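# Place both shakers upright in the holder's wells

## Task

Set every shaker standing upright in a separate well of the holder, with the holder resting flat, and finish with neither gripper touching anything.

## Robot and tools

Robot: two 6-joint arms, left_arm and right_arm, each with a parallel two-finger gripper and a wrist camera. Fixed camera: cam_low. Wrist cameras: cam_left_wrist and cam_right_wrist. All images are 672x504.

Frames: the scene frame has its origin at table-top height, midway between the two nominal arm bases, with +z up, +x reaching out over the table and +y toward the left arm. Calibrated bases in the scene frame: left_arm at (+0.032, +0.288, 0) m, right_arm at (+0.006, -0.295, 0) m, each turned only slightly about z (quat_wxyz about (1, 0, 0, 0.02)). Each arm's hand position, orientation and wrist-camera pose are printed in that arm's own base frame; cam_low and the table use the scene frame. end_effector_position (metres) is the spot between the finger pads, roughly 1 cm short of the tips. The fingers point along the gripper's +z and spread along its y. Printed hand poses may be wrong by a few cm, more when reaching far.

The row: every motion command is built from rows of 14 plain numbers covering both arms, even if one arm stays put. First left_arm's 7 numbers, then right_arm's 7. Per arm: waist, shoulder, elbow, wrist pitch, wrist yaw, wrist roll (absolute target angles in radians, same convention as Joint positions), then gripper opening from -1 (shut) to +1 (fully open, 0.094 m gap). Stated joint ranges: waist -2.618 to 3.054, shoulder 0.000 to 3.142, elbow 0.000 to 3.142, wrist pitch -1.571 to 1.571, wrist yaw -1.571 to 1.571, wrist roll -2.094 to 2.094. The real stops may differ by up to 0.059 rad. A target beyond a range by more than 0.059 and farther out than the current angle gets the call refused; a target past the real stop is clipped, and the result may say "joint sent to its limit". To keep a joint still, resend its "Joint targets" value; to leave a gripper alone, resend its current command (0 is a real command, not a no-op).

Per control step, each joint target is kept within 0.339 rad of the measured angle for the first three joints and 2.2 rad for the wrist joints, and targets that would move a gripper more than 200 mm are scaled back. Large moves therefore take several actions.

execute_actions(actions, cameras): actions is a list of actions; each action is a table of 1 to 15 rows, one row per 1/30 s step. A shorter table repeats its final row to fill 15 steps (0.5 s). An empty list just returns state and images. cameras picks images: omitted, null or ["all"] gives all, [] gives none; an unknown name invalidates the call.

move(target, speed, blend, opening_speed, blocking, cameras): target is one 14-number row or a list of up to 15 rows of absolute joint angles, interpolated jointly so grippers travel on curves. speed (rad/s, 0.01 to 12.57, default 0.5) caps the joint that travels farthest; one number or one per target. blend (rad) rounds corners at intermediate targets. opening_speed (scale units per second, at least 0.2) ramps the gripper; use a slow value to close on fragile parts. Paths last at least 0.5 s and are cut short beyond 10 s. Moves do not avoid obstacles or the other arm. Changed gripper values in later targets apply only once everything has come to rest there. blocking=false returns after about 0.5 s while motion continues; a new move replaces the running one. The result adds a "move:" line: done, off_target (resting more than 0.035 rad from target), moving, held or fault, plus limits=held if steps were withheld. done does not prove there was no contact.

wait(seconds 0 to 10): lets time pass holding last commands; a running move continues. stop(): brakes a running move. zoom_image(camera, region): camera is cam_low, cam_left_wrist or cam_right_wrist; region [x0, y0, x1, y1] in pixels from the top-left, at most 504 by 504. read_manual(section): licence texts only. finished_scene(scene): ends the current scene given its number; irreversible.

Result lines: Joint positions and Joint velocities (per arm, six joints in the order above, then finger gap in m); "within noise" means that arm is still. Joint targets are what the joints are currently driven to. Tool commands shows present gripper commands. grip_measured is the measured opening on the command scale; it can read a few mm off, and does not show the moment of contact. grip_effort_nm is gripper motor effort (negative closing), not pad force. Joint torques include the arm's own weight; joints 1 to 3 wrap at ±28 N m. "joint command not followed" means a clearance check altered targets. MOTOR HOT warns at 75 °C; OVER-TEMPERATURE FAULT at 90 °C folds that arm out of use, and at 100 °C it collapses. Holding loads, stretched poses, or pushing at unreachable targets heat motors.

Gripping: the gripper squeezes hard (about 50 to 64 N per pad). Pressing starts about 0.05 below the opening at first touch (0.11 or more for small or round items). Release by commanding an opening well above grip_measured.

Avoid: dropping things or letting go of moving parts, fast impacts, hard pushes, anything leaving the table, and any contact or squeeze between the two arms or grippers, which can fail the scene. A camera cable resting on an object counts as touching it. Loose objects may be nudged by outside pushes now and then, so check before finishing. The simulation keeps running between calls.

Each tool is called after "Call:" by a JSON object that holds its "method" and its "body", one argument or row to a line.

## Session

Call:
{"method": "execute_actions", "body": {
  "actions": []
}}

Scene clock: 0.00 s.
left_arm: end_effector_position=(+0.4007, +0.0364, +0.1192) grip_measured=+1.000 grip_effort_nm=n/a end_effector_quat_wxyz=(+0.598, -0.076, +0.798, +0.015) | right_arm: end_effector_position=(+0.4026, -0.0468, +0.1138) grip_measured=+1.000 grip_effort_nm=n/a end_effector_quat_wxyz=(+0.609, +0.114, +0.781, -0.073)
Joint positions: left_arm=[0.064 1.497 0.392 0.817 -0.053 -0.085 0.094] | right_arm=[-0.011 1.584 0.383 0.943 0.245 0.089 0.094]
Joint velocities: within noise
Joint torques (N m): no reading
Motor temperatures (°C): left_arm=[26 29 26 29 26 27 24] | right_arm=[26 32 31 27 29 25 24]
Heat: left arm: 29 °C; right arm: 32 °C.
Joint targets: left_arm=[0.064 1.492 0.397 0.812 -0.054 -0.084] | right_arm=[-0.011 1.578 0.389 0.942 0.246 0.089]
Tool commands: left_gripper/opening=+1.0 right_gripper/opening=+1.0

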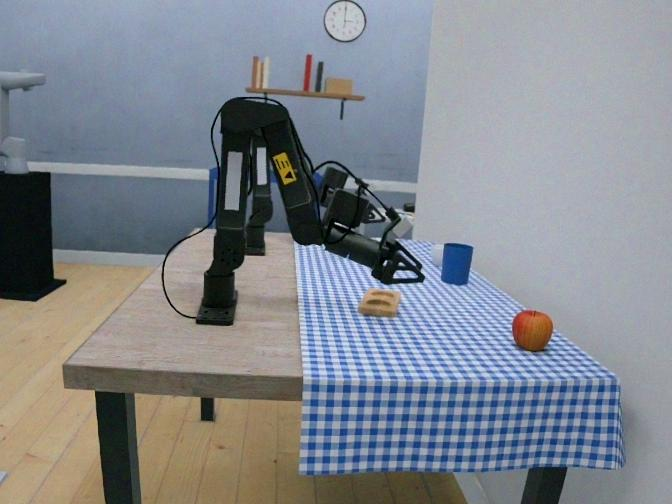

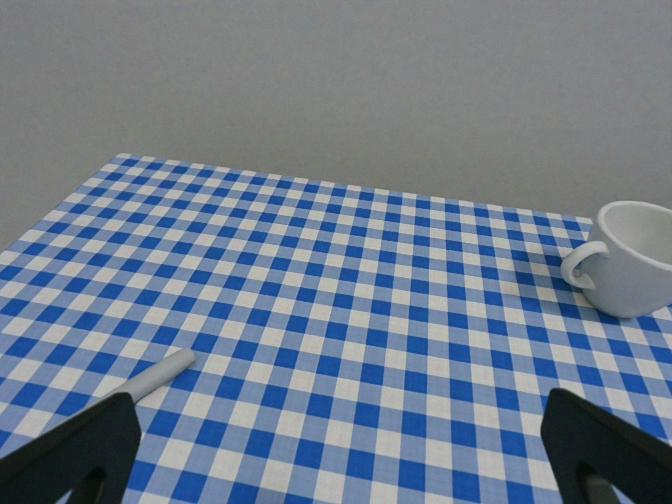

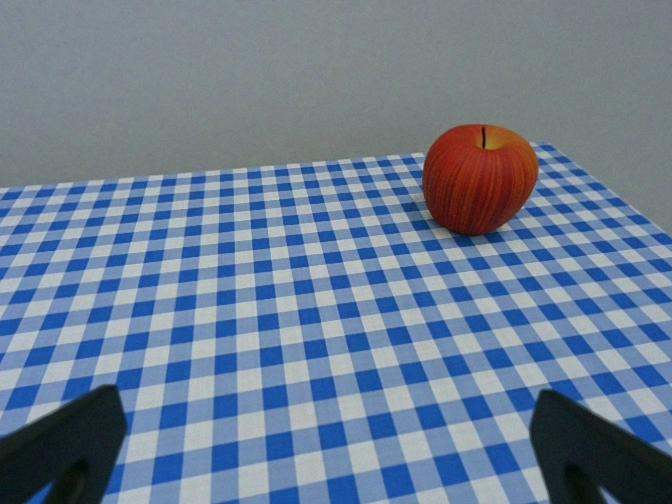

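Call:
{"method": "zoom_image", "body": {
  "camera": "cam_low",
  "region": [290, 190, 490, 340]
}}

Scaled by 2.520 from the camera's 672x504 image, which has a finer 960x720 frame.

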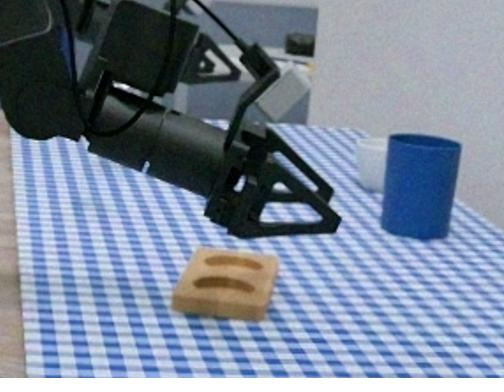

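Call:
{"method": "move", "body": {
  "target": [
    [0.4,1.2,1.1,-0.6,0,0,1,-0.4,1.2,1.1,-0.6,0,0,1]
  ],
  "speed": 1.2
}}

Call:
{"method": "move", "body": {
  "target": [
    [-0.3,1.2,1.1,-0.6,0,0,1,0.3,1.2,1.1,-0.6,0,0,1]
  ],
  "speed": 1.2
}}

Scene clock: 43.67 s.
left_arm: end_effector_position=(+0.3357, +0.1423, +0.2266) grip_measured=+1.000 grip_effort_nm=-0.002 end_effector_quat_wxyz=(+0.403, -0.185, +0.893, +0.082) | right_arm: end_effector_position=(+0.3369, -0.1399, +0.2287) grip_measured=+1.000 grip_effort_nm=-0.027 end_effector_quat_wxyz=(+0.404, +0.184, +0.892, -0.082)
Joint positions: left_arm=[0.394 1.212 1.072 -0.583 -0.008 -0.011 0.094] | right_arm=[-0.392 1.212 1.079 -0.588 0.008 0.011 0.094]
Joint velocities: within noise
Joint torques (N m): left_arm=[0.4 -5 9.68 1.65 0.1 0.08] | right_arm=[-0.72 -5.01 10.43 1.04 -0.06 -0.12]
Motor temperatures (°C): left_arm=[26 31 29 36 26 26 24] | right_arm=[26 34 32 30 28 25 24]
Heat: left arm: 36 °C; right arm: 34 °C.
Joint targets: left_arm=[0.400 1.200 1.100 -0.600 0.000 0.000] | right_arm=[-0.400 1.200 1.100 -0.600 0.000 0.000]
move: done

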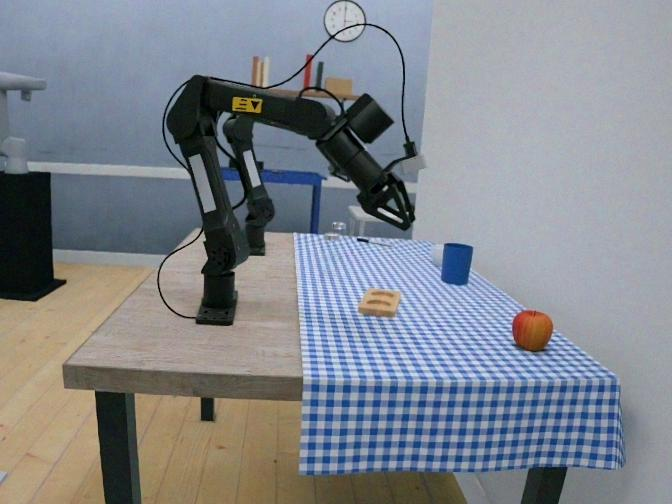

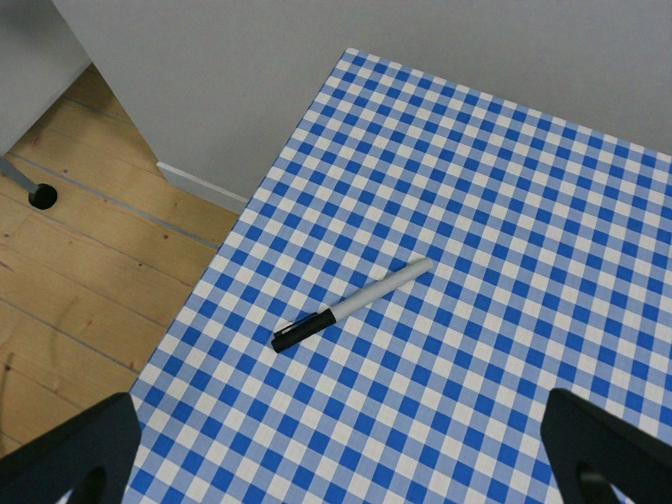

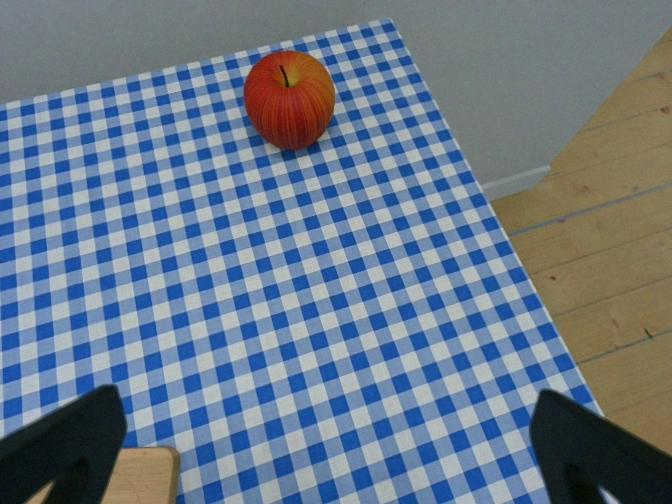

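Scene clock: 44.77 s.
left_arm: end_effector_position=(+0.3488, -0.1060, +0.2265) grip_measured=+1.000 grip_effort_nm=-0.002 end_effector_quat_wxyz=(+0.406, +0.131, +0.902, -0.063) | right_arm: end_effector_position=(+0.3487, +0.1072, +0.2286) grip_measured=+1.000 grip_effort_nm=-0.032 end_effector_quat_wxyz=(+0.407, -0.130, +0.902, +0.063)
Joint positions: left_arm=[-0.297 1.212 1.072 -0.584 0.001 -0.009 0.094] | right_arm=[0.295 1.212 1.079 -0.588 -0.001 0.009 0.094]
Joint velocities: within noise
Joint torques (N m): left_arm=[-0.24 -4.97 9.68 1.66 0.02 0.07] | right_arm=[0.47 -5.04 10.43 1.04 0.03 -0.11]
Motor temperatures (°C): left_arm=[26 31 29 36 26 26 24] | right_arm=[26 34 32 30 28 25 24]
Heat: left arm: 36 °C; right arm: 34 °C.
Joint targets: left_arm=[-0.300 1.200 1.100 -0.600 0.000 0.000] | right_arm=[0.300 1.200 1.100 -0.600 0.000 0.000]
move: done

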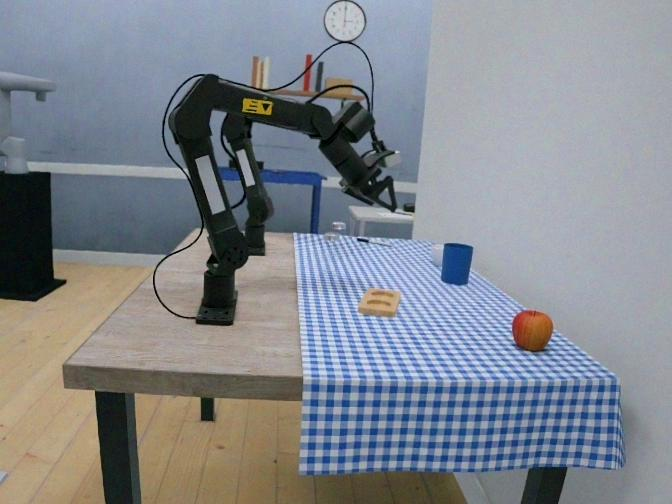

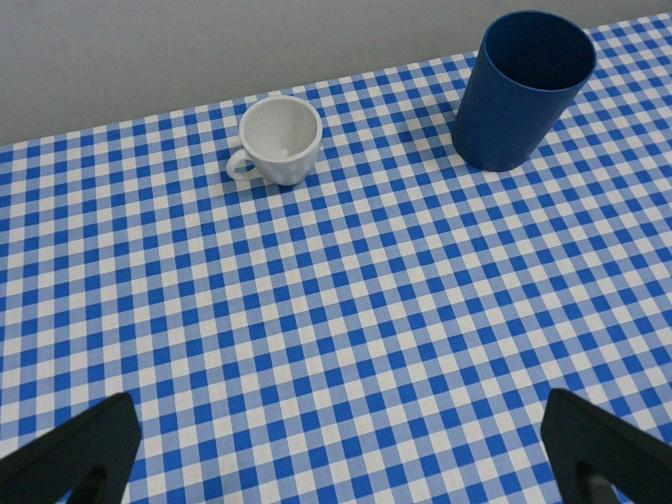

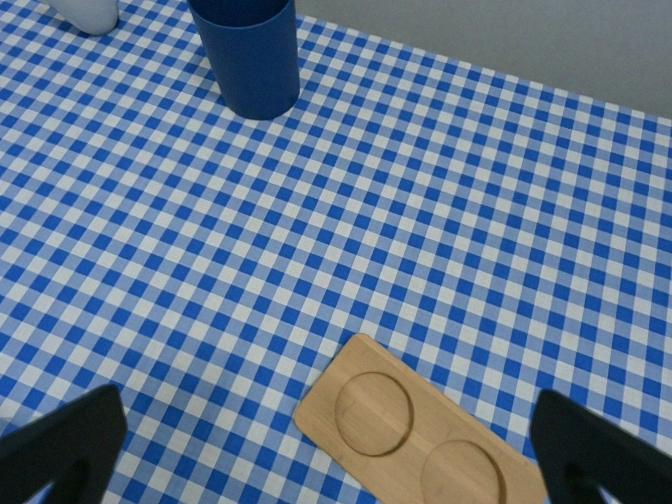

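Call:
{"method": "zoom_image", "body": {
  "camera": "cam_low",
  "region": [290, 200, 410, 290]
}}

Call:
{"method": "move", "body": {
  "target": [
    [0.6,1.05,1.6,-0.9,0,0,1,-0.0,1.05,1.5,-0.9,0,0,1]
  ],
  "speed": 1.2
}}

Scaled by 4.200 from the camera's 672x504 image, which has a finer 960x720 frame.

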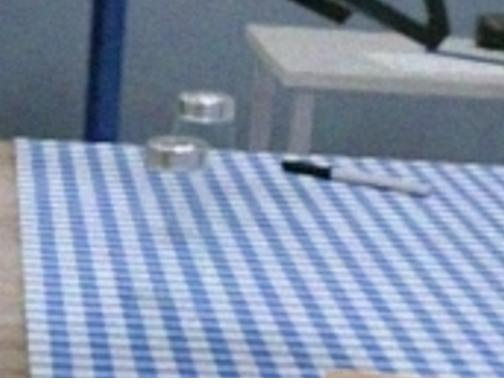

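Scene clock: 49.87 s.
left_arm: end_effector_position=(+0.2503, +0.1699, +0.4392) grip_measured=+1.000 grip_effort_nm=-0.012 end_effector_quat_wxyz=(+0.550, -0.242, +0.782, +0.165) | right_arm: end_effector_position=(+0.3100, +0.0039, +0.3951) grip_measured=+1.000 grip_effort_nm=-0.032 end_effector_quat_wxyz=(+0.529, +0.000, +0.849, +0.005)
Joint positions: left_arm=[0.594 1.048 1.582 -0.88 0.002 -0.008 0.094] | right_arm=[0.009 1.053 1.483 -0.887 -0.001 0.009 0.094]
Joint velocities: within noise
Joint torques (N m): left_arm=[0.44 -0.87 7.36 1.91 0.01 0.06] | right_arm=[-0.79 -1.99 8.84 1.23 0.04 -0.11]
Motor temperatures (°C): left_arm=[26 30 30 36 26 26 24] | right_arm=[26 33 33 30 28 25 24]
Heat: left arm: 36 °C; right arm: 33 °C.
Joint targets: left_arm=[0.600 1.050 1.600 -0.900 0.000 0.000] | right_arm=[0.000 1.050 1.500 -0.900 0.000 0.000]
move: done

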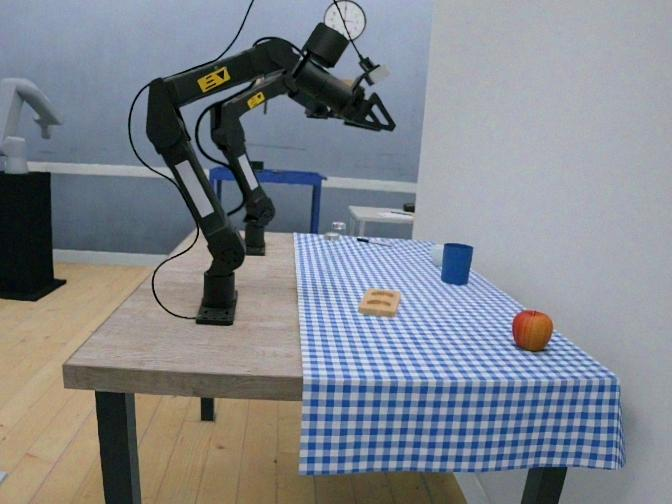

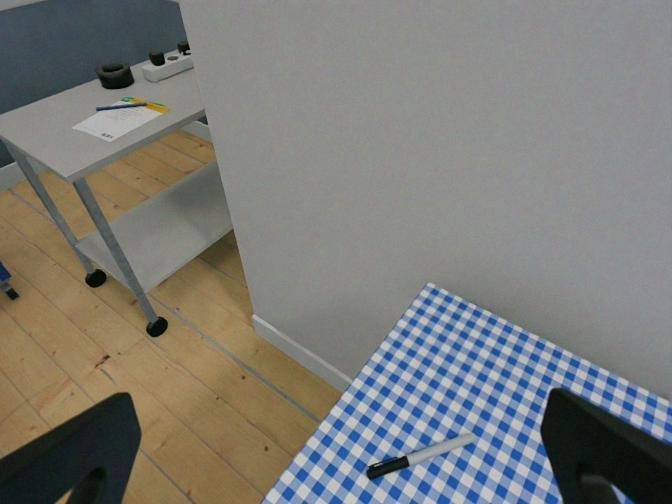

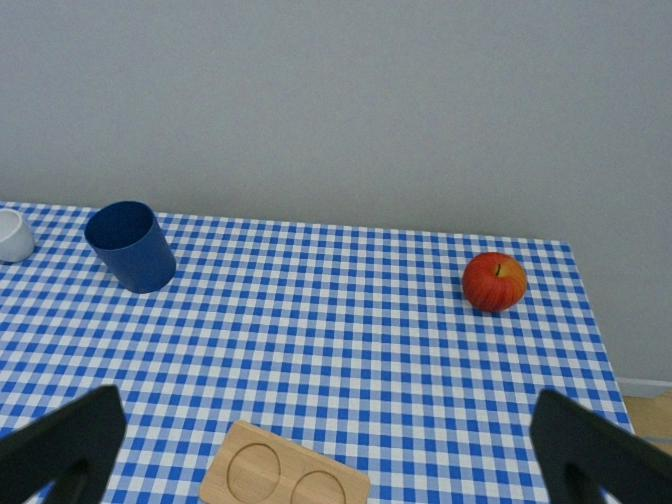

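Call:
{"method": "move", "body": {
  "target": [0.9,0.9,1.25,-1.5,0,0,1,-0.0,0.9,1.35,-1.5,0,0,1],
  "speed": 1.2
}}

Scene clock: 56.33 s.
left_arm: end_effector_position=(+0.1078, +0.1354, +0.2434) grip_measured=+1.000 grip_effort_nm=-0.012 end_effector_quat_wxyz=(+0.198, -0.425, +0.878, +0.093) | right_arm: end_effector_position=(+0.1784, +0.0028, +0.2731) grip_measured=+1.000 grip_effort_nm=-0.037 end_effector_quat_wxyz=(+0.263, +0.000, +0.965, +0.003)
Joint positions: left_arm=[0.894 0.909 1.263 -1.482 0.002 -0.008 0.094] | right_arm=[0.009 0.908 1.357 -1.487 -0.001 0.009 0.094]
Joint velocities: within noise
Joint torques (N m): left_arm=[0.44 -0.61 4.7 1.09 0.01 0.06] | right_arm=[-0.79 -0.73 5.83 0.67 0.04 -0.11]
Motor temperatures (°C): left_arm=[26 30 29 36 26 26 24] | right_arm=[26 33 33 30 28 25 24]
Heat: left arm: 36 °C; right arm: 33 °C.
Joint targets: left_arm=[0.900 0.900 1.250 -1.500 0.000 0.000] | right_arm=[0.000 0.900 1.350 -1.500 0.000 0.000]
move: done

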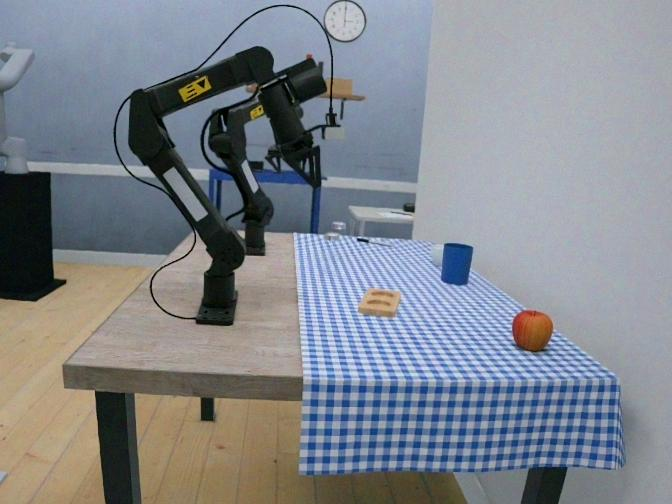

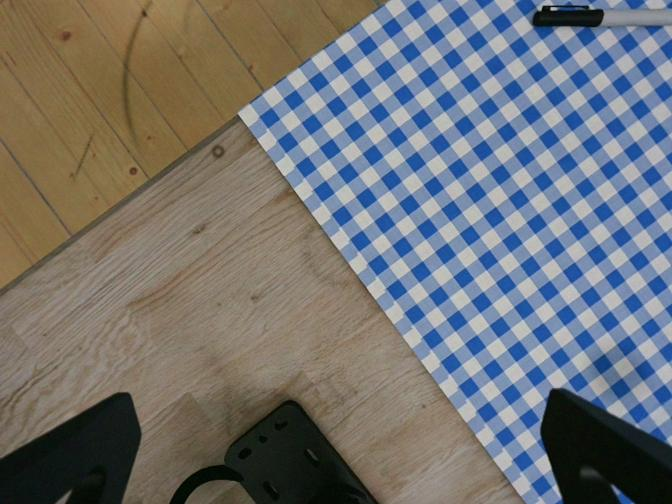

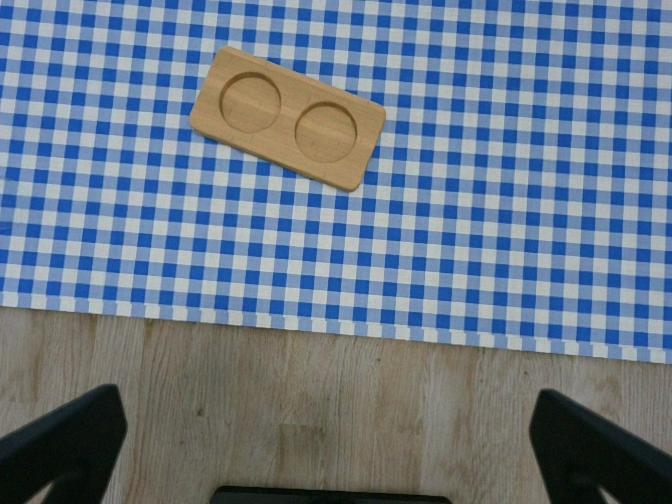

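Call:
{"method": "zoom_image", "body": {
  "camera": "cam_low",
  "region": [310, 210, 370, 255]
}}

Call:
{"method": "zoom_image", "body": {
  "camera": "cam_left_wrist",
  "region": [230, 0, 672, 440]
}}

Scaled by 8.400 from the camera's 672x504 image, which has a finer 960x720 frame.

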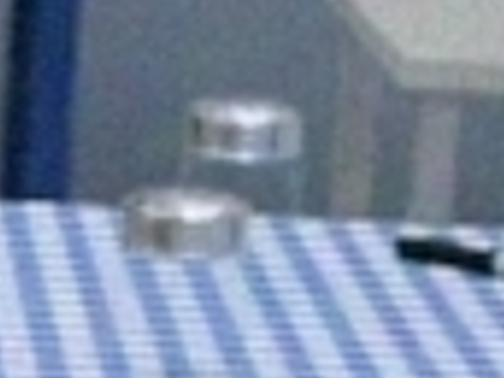

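Scaled by 1.140 from the camera's 672x504 image, which has a finer 960x720 frame.

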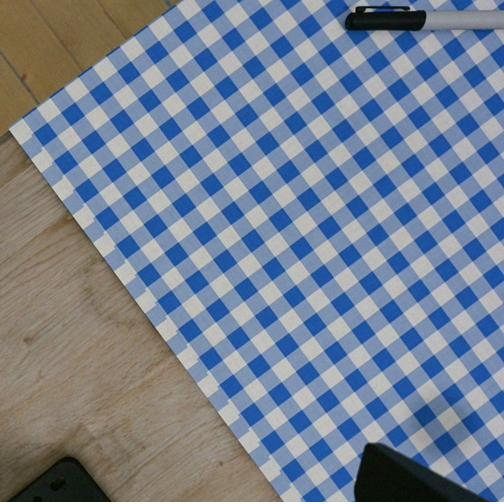

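Call:
{"method": "move", "body": {
  "target": [0.2,0.9,1.25,-1.45,0,0,1,-0.0,0.9,1.35,-1.5,0,0,1],
  "speed": 1.2
}}

Scene clock: 74.67 s.
left_arm: end_effector_position=(+0.1723, +0.0369, +0.2449) grip_measured=+1.000 grip_effort_nm=-0.022 end_effector_quat_wxyz=(+0.225, -0.104, +0.969, +0.022) | right_arm: end_effector_position=(+0.1781, +0.0028, +0.2729) grip_measured=+1.000 grip_effort_nm=-0.037 end_effector_quat_wxyz=(+0.263, +0.000, +0.965, +0.003)
Joint positions: left_arm=[0.206 0.909 1.263 -1.468 0.001 -0.008 0.094] | right_arm=[0.009 0.908 1.357 -1.488 -0.001 0.009 0.094]
Joint velocities: within noise
Joint torques (N m): left_arm=[-0.49 -0.61 4.71 1.47 0.01 0.06] | right_arm=[-0.79 -0.73 5.83 0.69 0.04 -0.11]
Motor temperatures (°C): left_arm=[26 29 28 34 26 26 24] | right_arm=[26 32 32 29 28 25 24]
Heat: left arm: 34 °C; right arm: 32 °C.
Joint targets: left_arm=[0.200 0.900 1.250 -1.450 0.000 0.000] | right_arm=[0.000 0.900 1.350 -1.500 0.000 0.000]
move: done

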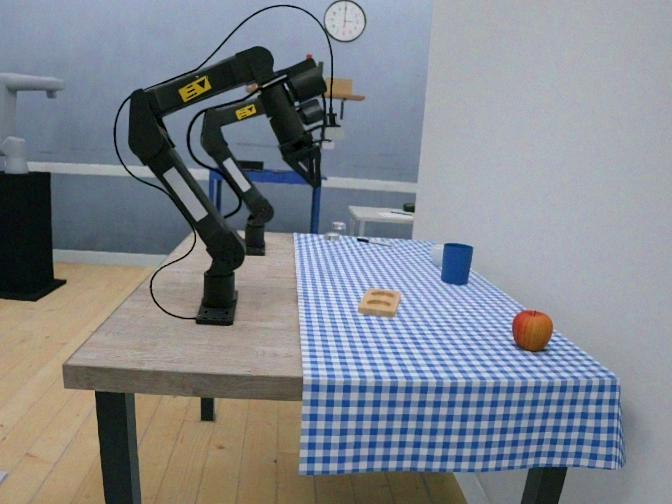

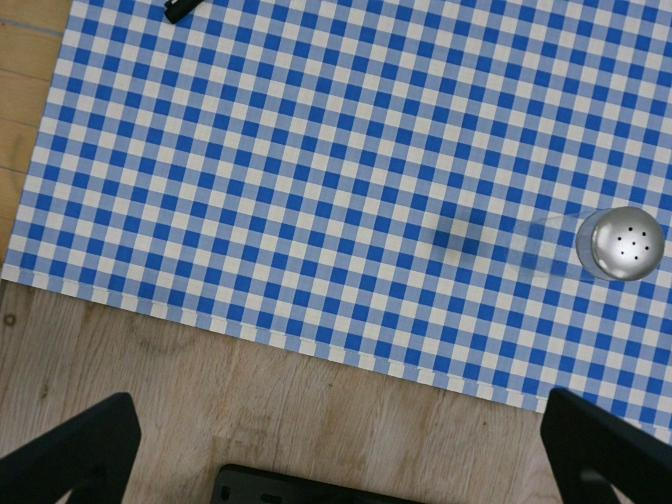

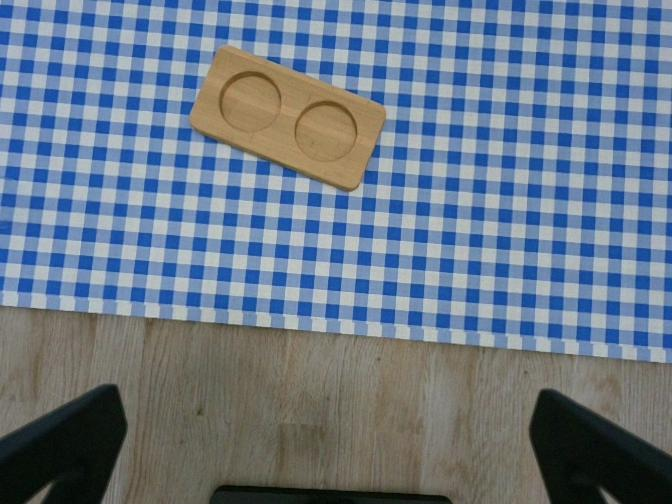

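Call:
{"method": "move", "body": {
  "target": [-0.15,0.9,1.25,-1.42,0,0,1,-0.0,0.9,1.35,-1.5,0,0,1],
  "speed": 1.2,
  "cameras": ["cam_left_wrist"]
}}

Scene clock: 80.70 s.
left_arm: end_effector_position=(+0.1811, -0.0254, +0.2483) grip_measured=+1.000 grip_effort_nm=-0.022 end_effector_quat_wxyz=(+0.240, +0.066, +0.968, -0.019) | right_arm: end_effector_position=(+0.1780, +0.0028, +0.2729) grip_measured=+1.000 grip_effort_nm=-0.032 end_effector_quat_wxyz=(+0.262, +0.000, +0.965, +0.003)
Joint positions: left_arm=[-0.144 0.909 1.263 -1.438 0.001 -0.008 0.094] | right_arm=[0.009 0.908 1.357 -1.489 -0.001 0.009 0.094]
Joint velocities: within noise
Joint torques (N m): left_arm=[-0.46 -0.64 4.75 1.53 0.02 0.06] | right_arm=[-0.77 -0.73 5.82 0.69 0.04 -0.11]
Motor temperatures (°C): left_arm=[26 29 28 34 26 26 24] | right_arm=[26 32 31 29 28 25 24]
Heat: left arm: 34 °C; right arm: 32 °C.
Joint targets: left_arm=[-0.150 0.900 1.250 -1.420 0.000 0.000] | right_arm=[0.000 0.900 1.350 -1.500 0.000 0.000]
move: done
Images, in order (width x height): cam_left_wrist 672x504.

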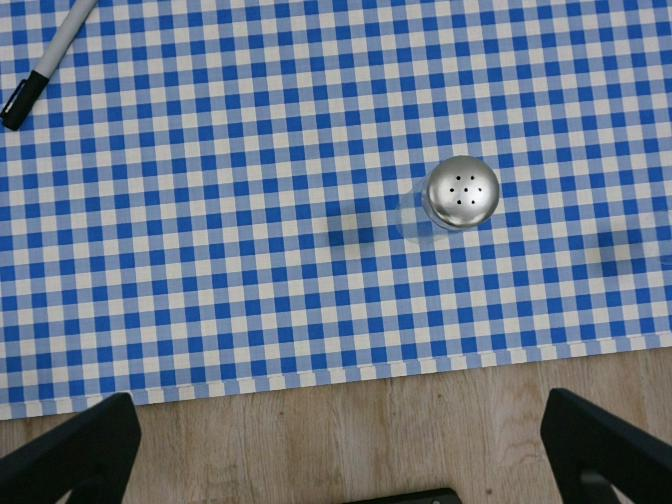

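Call:
{"method": "move", "body": {
  "target": [1.2,0.9,1.25,-1.42,0,0,1,0.75,0.9,1.35,-1.45,0,0,1],
  "speed": 1.2
}}

Scene clock: 145.60 s.
left_arm: end_effector_position=(+0.0670, +0.1711, +0.2487) grip_measured=+1.000 grip_effort_nm=-0.032 end_effector_quat_wxyz=(+0.202, -0.548, +0.800, +0.135) | right_arm: end_effector_position=(+0.1343, +0.1245, +0.2759) grip_measured=+1.000 grip_effort_nm=-0.032 end_effector_quat_wxyz=(+0.255, -0.344, +0.898, +0.101)
Joint positions: left_arm=[1.194 0.909 1.263 -1.434 0.002 -0.008 0.094] | right_arm=[0.741 0.908 1.357 -1.465 -0.001 0.009 0.094]
Joint velocities: within noise
Joint torques (N m): left_arm=[0.46 -0.68 4.78 1.48 0.01 0.06] | right_arm=[0.85 -0.77 5.87 1 0.03 -0.11]
Motor temperatures (°C): left_arm=[26 28 28 36 26 26 24] | right_arm=[25 31 31 29 28 25 24]
Heat: left arm: 36 °C; right arm: 31 °C.
Joint targets: left_arm=[1.200 0.900 1.250 -1.420 0.000 0.000] | right_arm=[0.750 0.900 1.350 -1.450 0.000 0.000]
move: done

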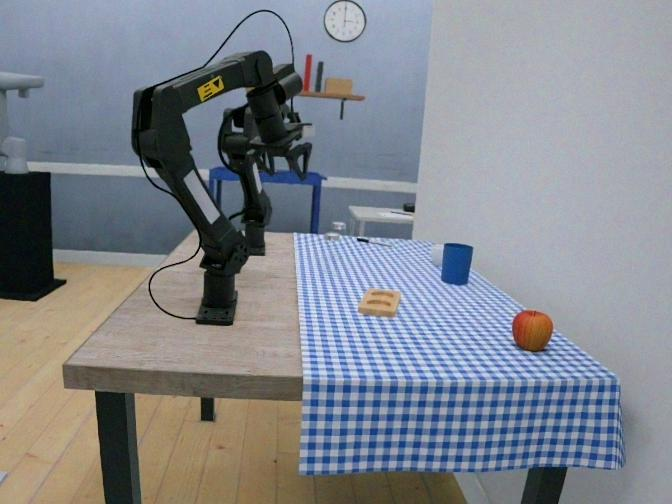

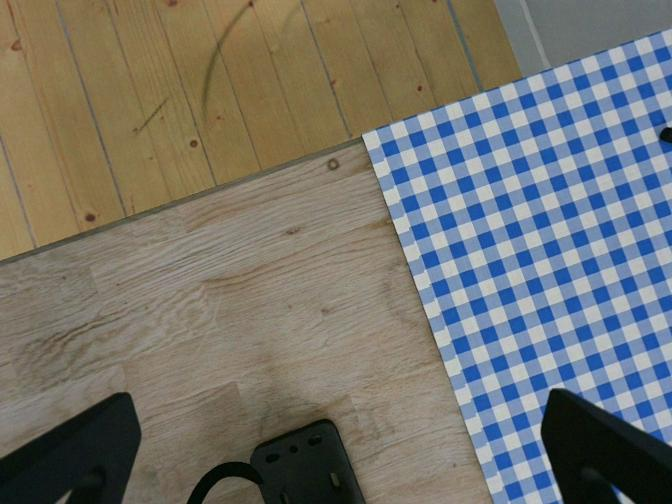

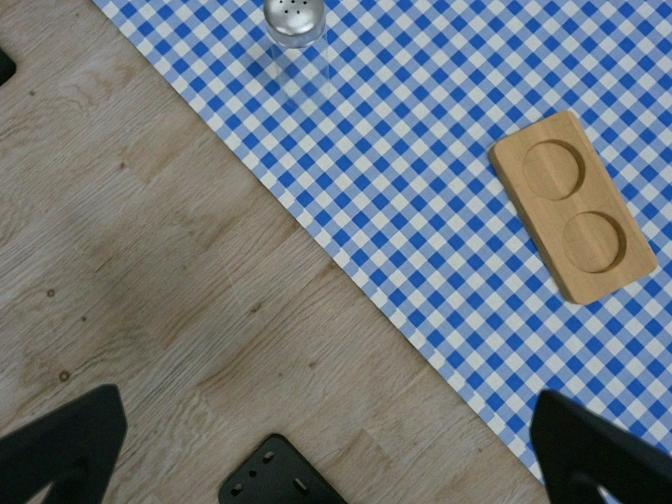

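Call:
{"method": "move", "body": {
  "target": [1.2,0.9,1.25,-1.42,0,0,1,0.812,1.402,1.07,-0.65,0,0,1],
  "speed": 1.0,
  "cameras": ["cam_low","cam_right_wrist"]
}}

Scene clock: 173.03 s.
left_arm: end_effector_position=(+0.0670, +0.1711, +0.2487) grip_measured=+1.000 grip_effort_nm=-0.032 end_effector_quat_wxyz=(+0.202, -0.548, +0.800, +0.135) | right_arm: end_effector_position=(+0.2503, +0.2616, +0.1481) grip_measured=+1.000 grip_effort_nm=-0.037 end_effector_quat_wxyz=(+0.261, -0.371, +0.884, +0.113)
Joint positions: left_arm=[1.194 0.909 1.263 -1.434 0.002 -0.008 0.094] | right_arm=[0.804 1.402 1.073 -0.666 -0.001 0.009 0.094]
Joint velocities: within noise
Joint torques (N m): left_arm=[0.44 -0.65 4.75 1.48 0 0.06] | right_arm=[0.77 -5.41 7.87 0.99 0.03 -0.11]
Motor temperatures (°C): left_arm=[26 28 28 36 26 26 24] | right_arm=[25 31 31 29 28 25 23]
Heat: left arm: 36 °C; right arm: 31 °C.
Joint targets: left_arm=[1.200 0.900 1.250 -1.420 0.000 0.000] | right_arm=[0.812 1.402 1.070 -0.650 0.000 0.000]
move: done
Images, in order (width x height): cam_low 672x504, cam_right_wrist 672x504.

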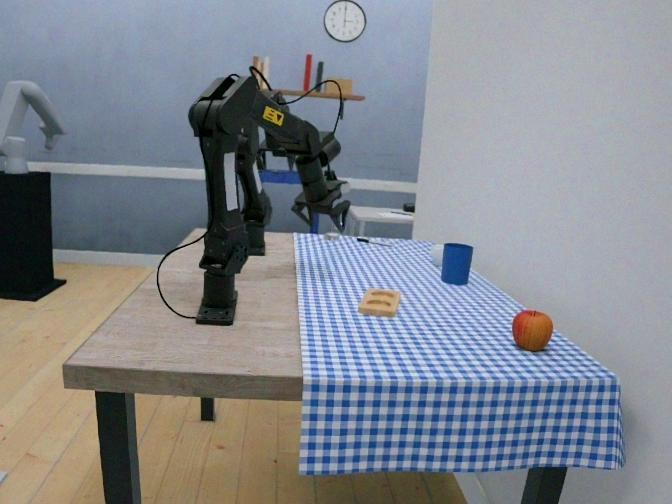

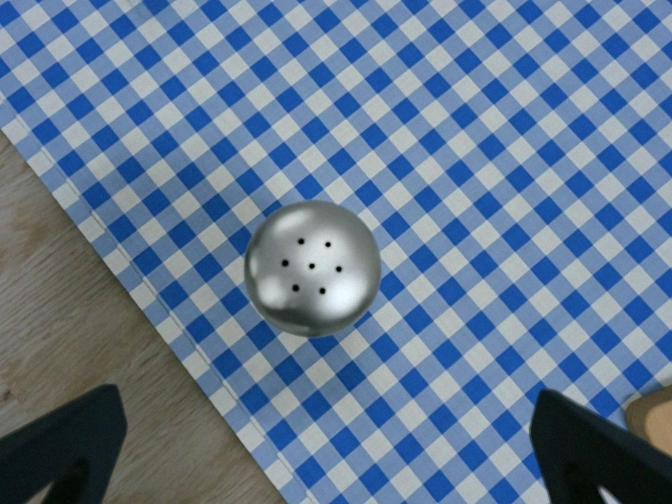

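Call:
{"method": "move", "body": {
  "target": [1.2,0.9,1.25,-1.42,0,0,1,0.828,1.68,0.96,-0.27,0,0,1],
  "speed": 0.4,
  "cameras": ["cam_low","cam_right_wrist"]
}}

Call:
{"method": "zoom_image", "body": {
  "camera": "cam_low",
  "region": [280, 190, 400, 280]
}}

Scene clock: 189.93 s.
left_arm: end_effector_position=(+0.0670, +0.1711, +0.2487) grip_measured=+1.000 grip_effort_nm=-0.037 end_effector_quat_wxyz=(+0.202, -0.548, +0.800, +0.135) | right_arm: end_effector_position=(+0.2776, +0.2987, +0.0606) grip_measured=+1.000 grip_effort_nm=-0.042 end_effector_quat_wxyz=(+0.262, -0.378, +0.881, +0.115)
Joint positions: left_arm=[1.194 0.909 1.263 -1.434 0.002 -0.008 0.094] | right_arm=[0.819 1.67 0.966 -0.286 -0.001 0.009 0.094]
Joint velocities: within noise
Joint torques (N m): left_arm=[0.42 -0.66 4.77 1.48 0.01 0.06] | right_arm=[0.85 -6.53 6.95 1.02 0.03 -0.11]
Motor temperatures (°C): left_arm=[26 28 28 36 25 26 24] | right_arm=[25 31 31 30 28 25 23]
Heat: left arm: 36 °C; right arm: 31 °C.
Joint targets: left_arm=[1.200 0.900 1.250 -1.420 0.000 0.000] | right_arm=[0.828 1.680 0.960 -0.270 0.000 0.000]
move: done
Images, in order (width x height): cam_low 672x504, cam_right_wrist 672x504.

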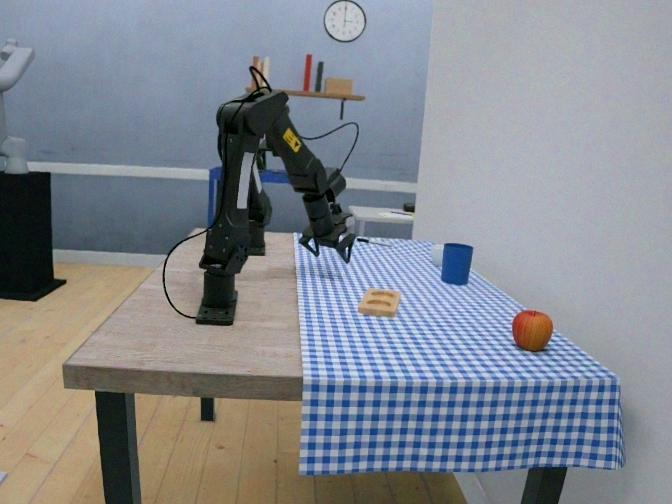

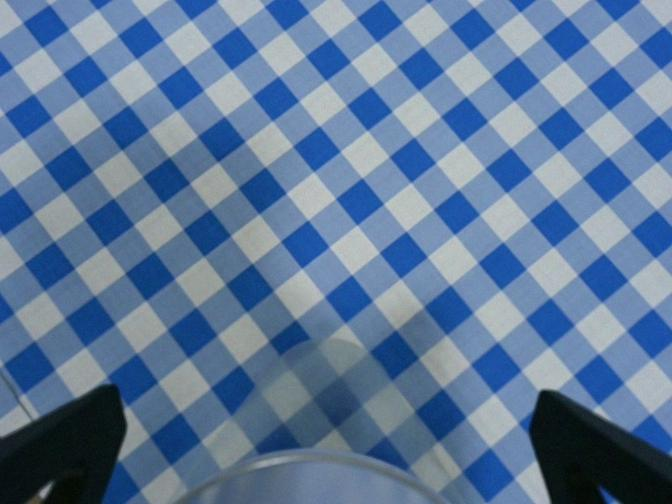

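Scaled by 4.200 from the camera's 672x504 image, which has a finer 960x720 frame.

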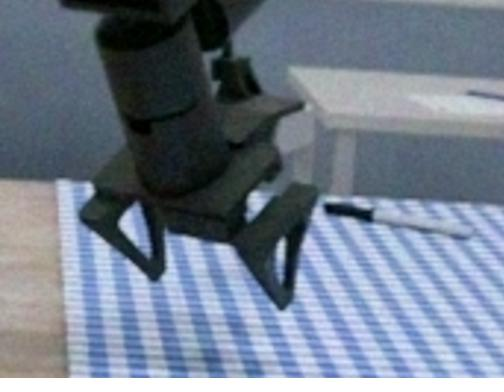

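Call:
{"method": "move", "body": {
  "target": [1.2,0.9,1.25,-1.42,0,0,1,0.832,1.663,0.92,-0.262,0,0,1],
  "speed": 0.4,
  "cameras": ["cam_right_wrist"]
}}

Call:
{"method": "move", "body": {
  "target": [1.2,0.9,1.25,-1.42,0,0,1,0.832,1.663,0.92,-0.262,0,0,-0.4],
  "opening_speed": 0.6,
  "cameras": ["cam_right_wrist"]
}}

Scene clock: 203.77 s.
left_arm: end_effector_position=(+0.0670, +0.1711, +0.2487) grip_measured=+1.000 grip_effort_nm=-0.037 end_effector_quat_wxyz=(+0.202, -0.548, +0.800, +0.135) | right_arm: end_effector_position=(+0.2782, +0.3006, +0.0595) grip_measured=+1.000 grip_effort_nm=-0.037 end_effector_quat_wxyz=(+0.271, -0.377, +0.877, +0.120)
Joint positions: left_arm=[1.194 0.909 1.263 -1.434 0.002 -0.008 0.094] | right_arm=[0.821 1.667 0.944 -0.245 -0.001 0.009 0.094]
Joint velocities: within noise
Joint torques (N m): left_arm=[0.44 -0.65 4.74 1.48 0.01 0.07] | right_arm=[1.05 -7.54 5.3 0.72 0.03 -0.11]
Motor temperatures (°C): left_arm=[26 28 28 36 25 26 24] | right_arm=[25 32 31 30 28 25 23]
Heat: left arm: 36 °C; right arm: 32 °C.
Joint targets: left_arm=[1.200 0.900 1.250 -1.420 0.000 0.000] | right_arm=[0.832 1.663 0.920 -0.262 0.000 0.000]
move: done
Images, in order (width x height): cam_right_wrist 672x504.

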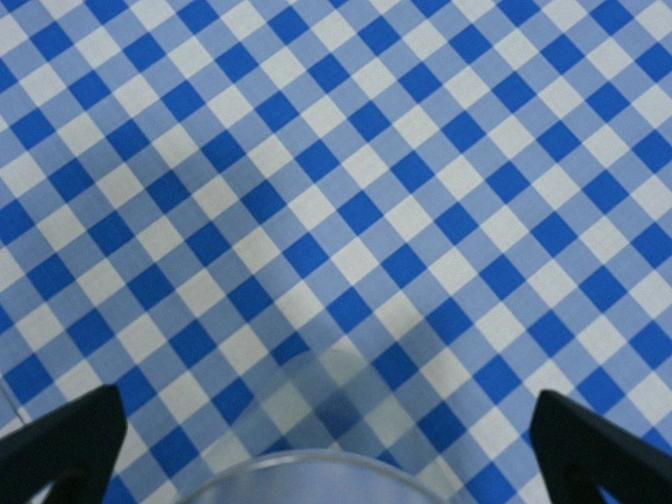

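Scene clock: 206.30 s.
left_arm: end_effector_position=(+0.0670, +0.1711, +0.2487) grip_measured=+1.000 grip_effort_nm=-0.037 end_effector_quat_wxyz=(+0.202, -0.548, +0.800, +0.135) | right_arm: end_effector_position=(+0.2793, +0.3021, +0.0606) grip_measured=-0.125 grip_effort_nm=-1.057 end_effector_quat_wxyz=(+0.278, -0.379, +0.875, +0.118)
Joint positions: left_arm=[1.194 0.909 1.263 -1.434 0.002 -0.008 0.094] | right_arm=[0.826 1.667 0.942 -0.233 0.01 0.006 0.041]
Joint velocities: within noise
Joint torques (N m): left_arm=[0.47 -0.65 4.77 1.48 0.01 0.06] | right_arm=[0.54 -7.54 5.46 0.62 -0.08 -0.08]
Motor temperatures (°C): left_arm=[26 28 28 36 25 26 24] | right_arm=[25 32 31 30 28 25 24]
Heat: left arm: 36 °C; right arm: 32 °C.
Joint targets: left_arm=[1.200 0.900 1.250 -1.420 0.000 0.000] | right_arm=[0.832 1.663 0.920 -0.262 0.000 0.000]
move: done
Images, in order (width x height): cam_right_wrist 672x504.

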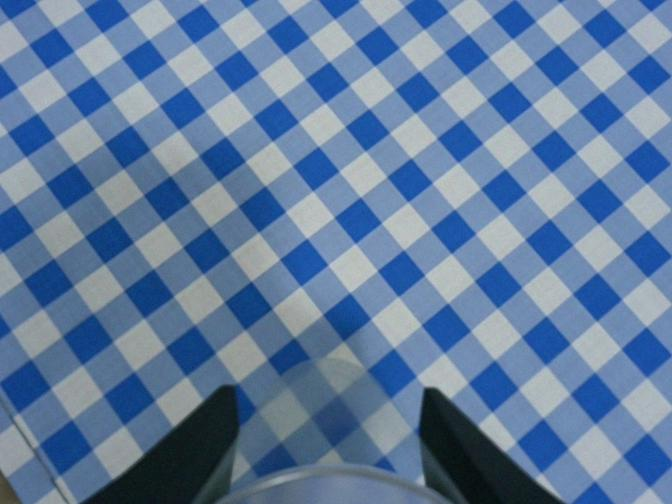

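Call:
{"method": "move", "body": {
  "target": [
    [1.2,0.9,1.25,-1.42,0,0,1,0.828,1.5315,1.0947,-0.5212,0,0,-0.4],
    [1.2,0.9,1.25,-1.42,0,0,1,0.03,1.3795,0.962,-0.5405,0,0,-0.4]
  ],
  "speed": [0.3,0.7],
  "blend": [0.05,0]
}}

Scene clock: 229.83 s.
left_arm: end_effector_position=(+0.0670, +0.1711, +0.2487) grip_measured=+1.000 grip_effort_nm=-0.032 end_effector_quat_wxyz=(+0.202, -0.548, +0.800, +0.135) | right_arm: end_effector_position=(+0.3604, +0.0118, +0.1185) grip_measured=-0.126 grip_effort_nm=-1.057 end_effector_quat_wxyz=(+0.283, -0.012, +0.959, +0.004)
Joint positions: left_arm=[1.194 0.909 1.263 -1.434 0.002 -0.008 0.094] | right_arm=[0.032 1.414 0.965 -0.547 0.003 0.006 0.041]
Joint velocities: within noise
Joint torques (N m): left_arm=[0.44 -0.66 4.75 1.48 0.01 0.05] | right_arm=[-0.03 -8.21 7.71 0.91 0 -0.08]
Motor temperatures (°C): left_arm=[26 28 28 37 25 26 24] | right_arm=[25 34 31 29 28 25 24]
Heat: left arm: 37 °C; right arm: 34 °C.
Joint targets: left_arm=[1.200 0.900 1.250 -1.420 0.000 0.000] | right_arm=[0.030 1.379 0.962 -0.540 0.000 0.000]
move: done

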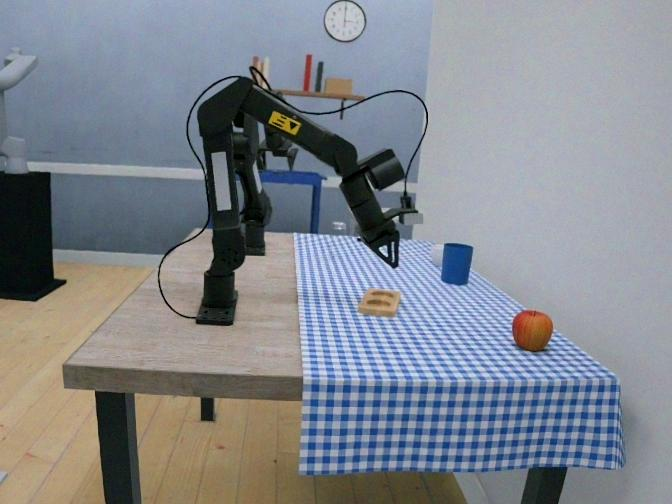

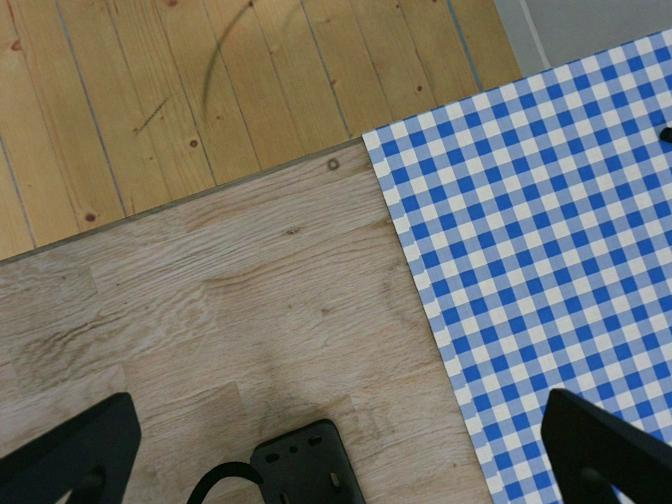

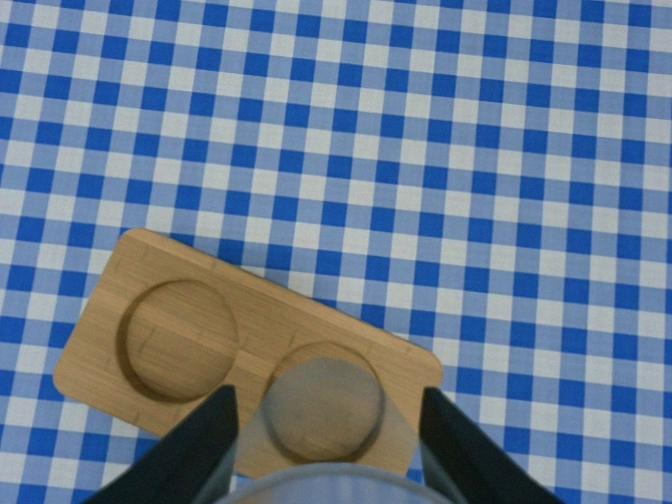

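Call:
{"method": "move", "body": {
  "target": [1.2,0.9,1.25,-1.42,0,0,1,0.03,1.395,0.80,-0.35,0,0,-0.4],
  "speed": 0.3,
  "cameras": ["cam_low","cam_right_wrist"]
}}

Call:
{"method": "zoom_image", "body": {
  "camera": "cam_low",
  "region": [330, 230, 430, 330]
}}

Scene clock: 255.53 s.
left_arm: end_effector_position=(+0.0670, +0.1711, +0.2487) grip_measured=+1.000 grip_effort_nm=-0.032 end_effector_quat_wxyz=(+0.202, -0.548, +0.800, +0.135) | right_arm: end_effector_position=(+0.3481, +0.0114, +0.0786) grip_measured=-0.126 grip_effort_nm=-1.057 end_effector_quat_wxyz=(+0.283, -0.012, +0.959, +0.004)
Joint positions: left_arm=[1.194 0.909 1.263 -1.434 0.002 -0.008 0.094] | right_arm=[0.032 1.414 0.8 -0.384 0.003 0.006 0.041]
Joint velocities: within noise
Joint torques (N m): left_arm=[0.46 -0.66 4.75 1.48 0.02 0.07] | right_arm=[-0.16 -6.67 7.66 1.21 -0.01 -0.08]
Motor temperatures (°C): left_arm=[26 28 28 37 25 26 24] | right_arm=[25 36 31 29 28 25 25]
Heat: left arm: 37 °C; right arm: 36 °C.
Joint targets: left_arm=[1.200 0.900 1.250 -1.420 0.000 0.000] | right_arm=[0.030 1.395 0.800 -0.350 0.000 0.000]
move: done
Images, in order (width x height): cam_low 672x504, cam_right_wrist 672x504.

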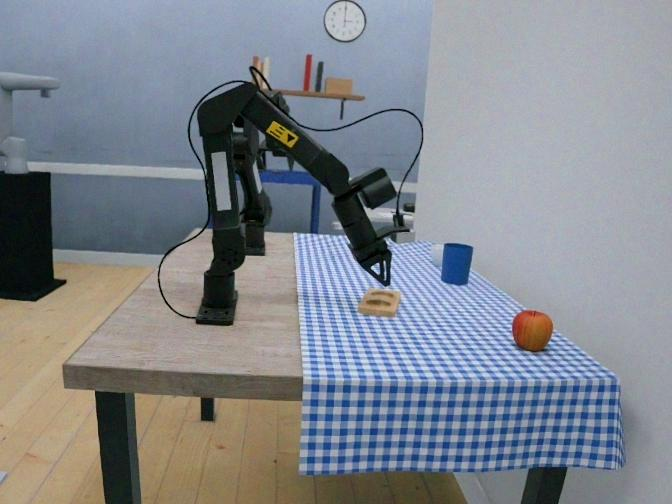

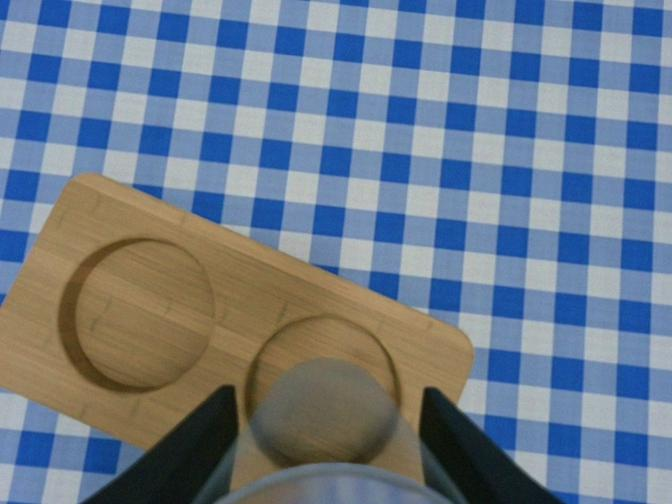

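Scaled by 5.040 from the camera's 672x504 image, which has a finer 960x720 frame.

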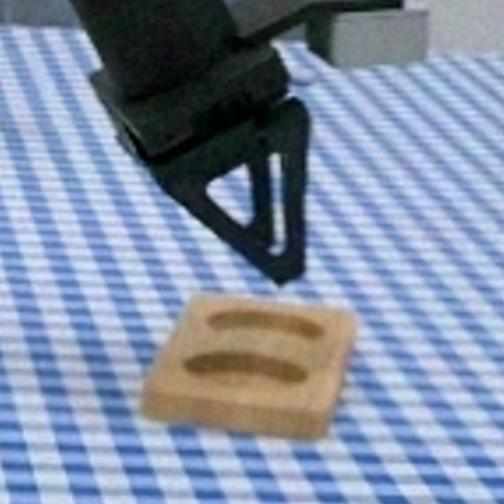

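Call:
{"method": "move", "body": {
  "target": [1.2,0.9,1.25,-1.42,0,0,1,0.03,1.39,0.80,-0.305,0,0,-0.4],
  "speed": 0.3,
  "cameras": ["cam_right_wrist"]
}}

Scene clock: 266.80 s.
left_arm: end_effector_position=(+0.0670, +0.1711, +0.2487) grip_measured=+1.000 grip_effort_nm=-0.037 end_effector_quat_wxyz=(+0.202, -0.548, +0.800, +0.135) | right_arm: end_effector_position=(+0.3571, +0.0117, +0.0847) grip_measured=-0.126 grip_effort_nm=-1.057 end_effector_quat_wxyz=(+0.304, -0.012, +0.953, +0.004)
Joint positions: left_arm=[1.194 0.909 1.263 -1.434 0.002 -0.008 0.094] | right_arm=[0.032 1.414 0.8 -0.34 0.003 0.006 0.041]
Joint velocities: within noise
Joint torques (N m): left_arm=[0.44 -0.65 4.78 1.48 0 0.06] | right_arm=[-0.17 -7.12 7.73 1.24 -0.01 -0.08]
Motor temperatures (°C): left_arm=[26 28 28 37 25 26 24] | right_arm=[25 35 31 30 28 25 25]
Heat: left arm: 37 °C; right arm: 35 °C.
Joint targets: left_arm=[1.200 0.900 1.250 -1.420 0.000 0.000] | right_arm=[0.030 1.390 0.800 -0.305 0.000 0.000]
move: done
Images, in order (width x height): cam_right_wrist 672x504.

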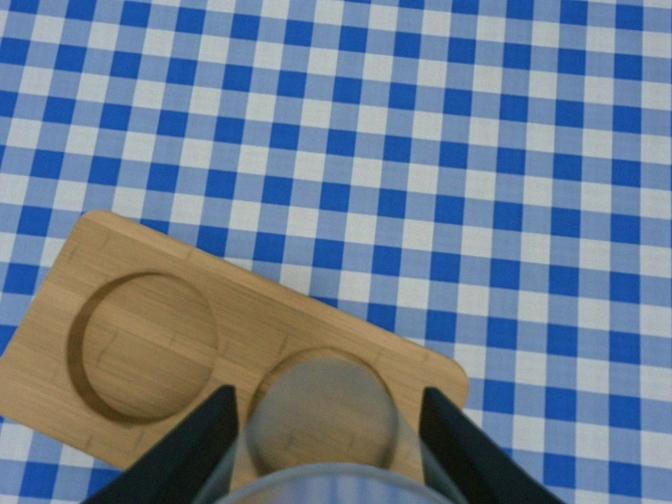

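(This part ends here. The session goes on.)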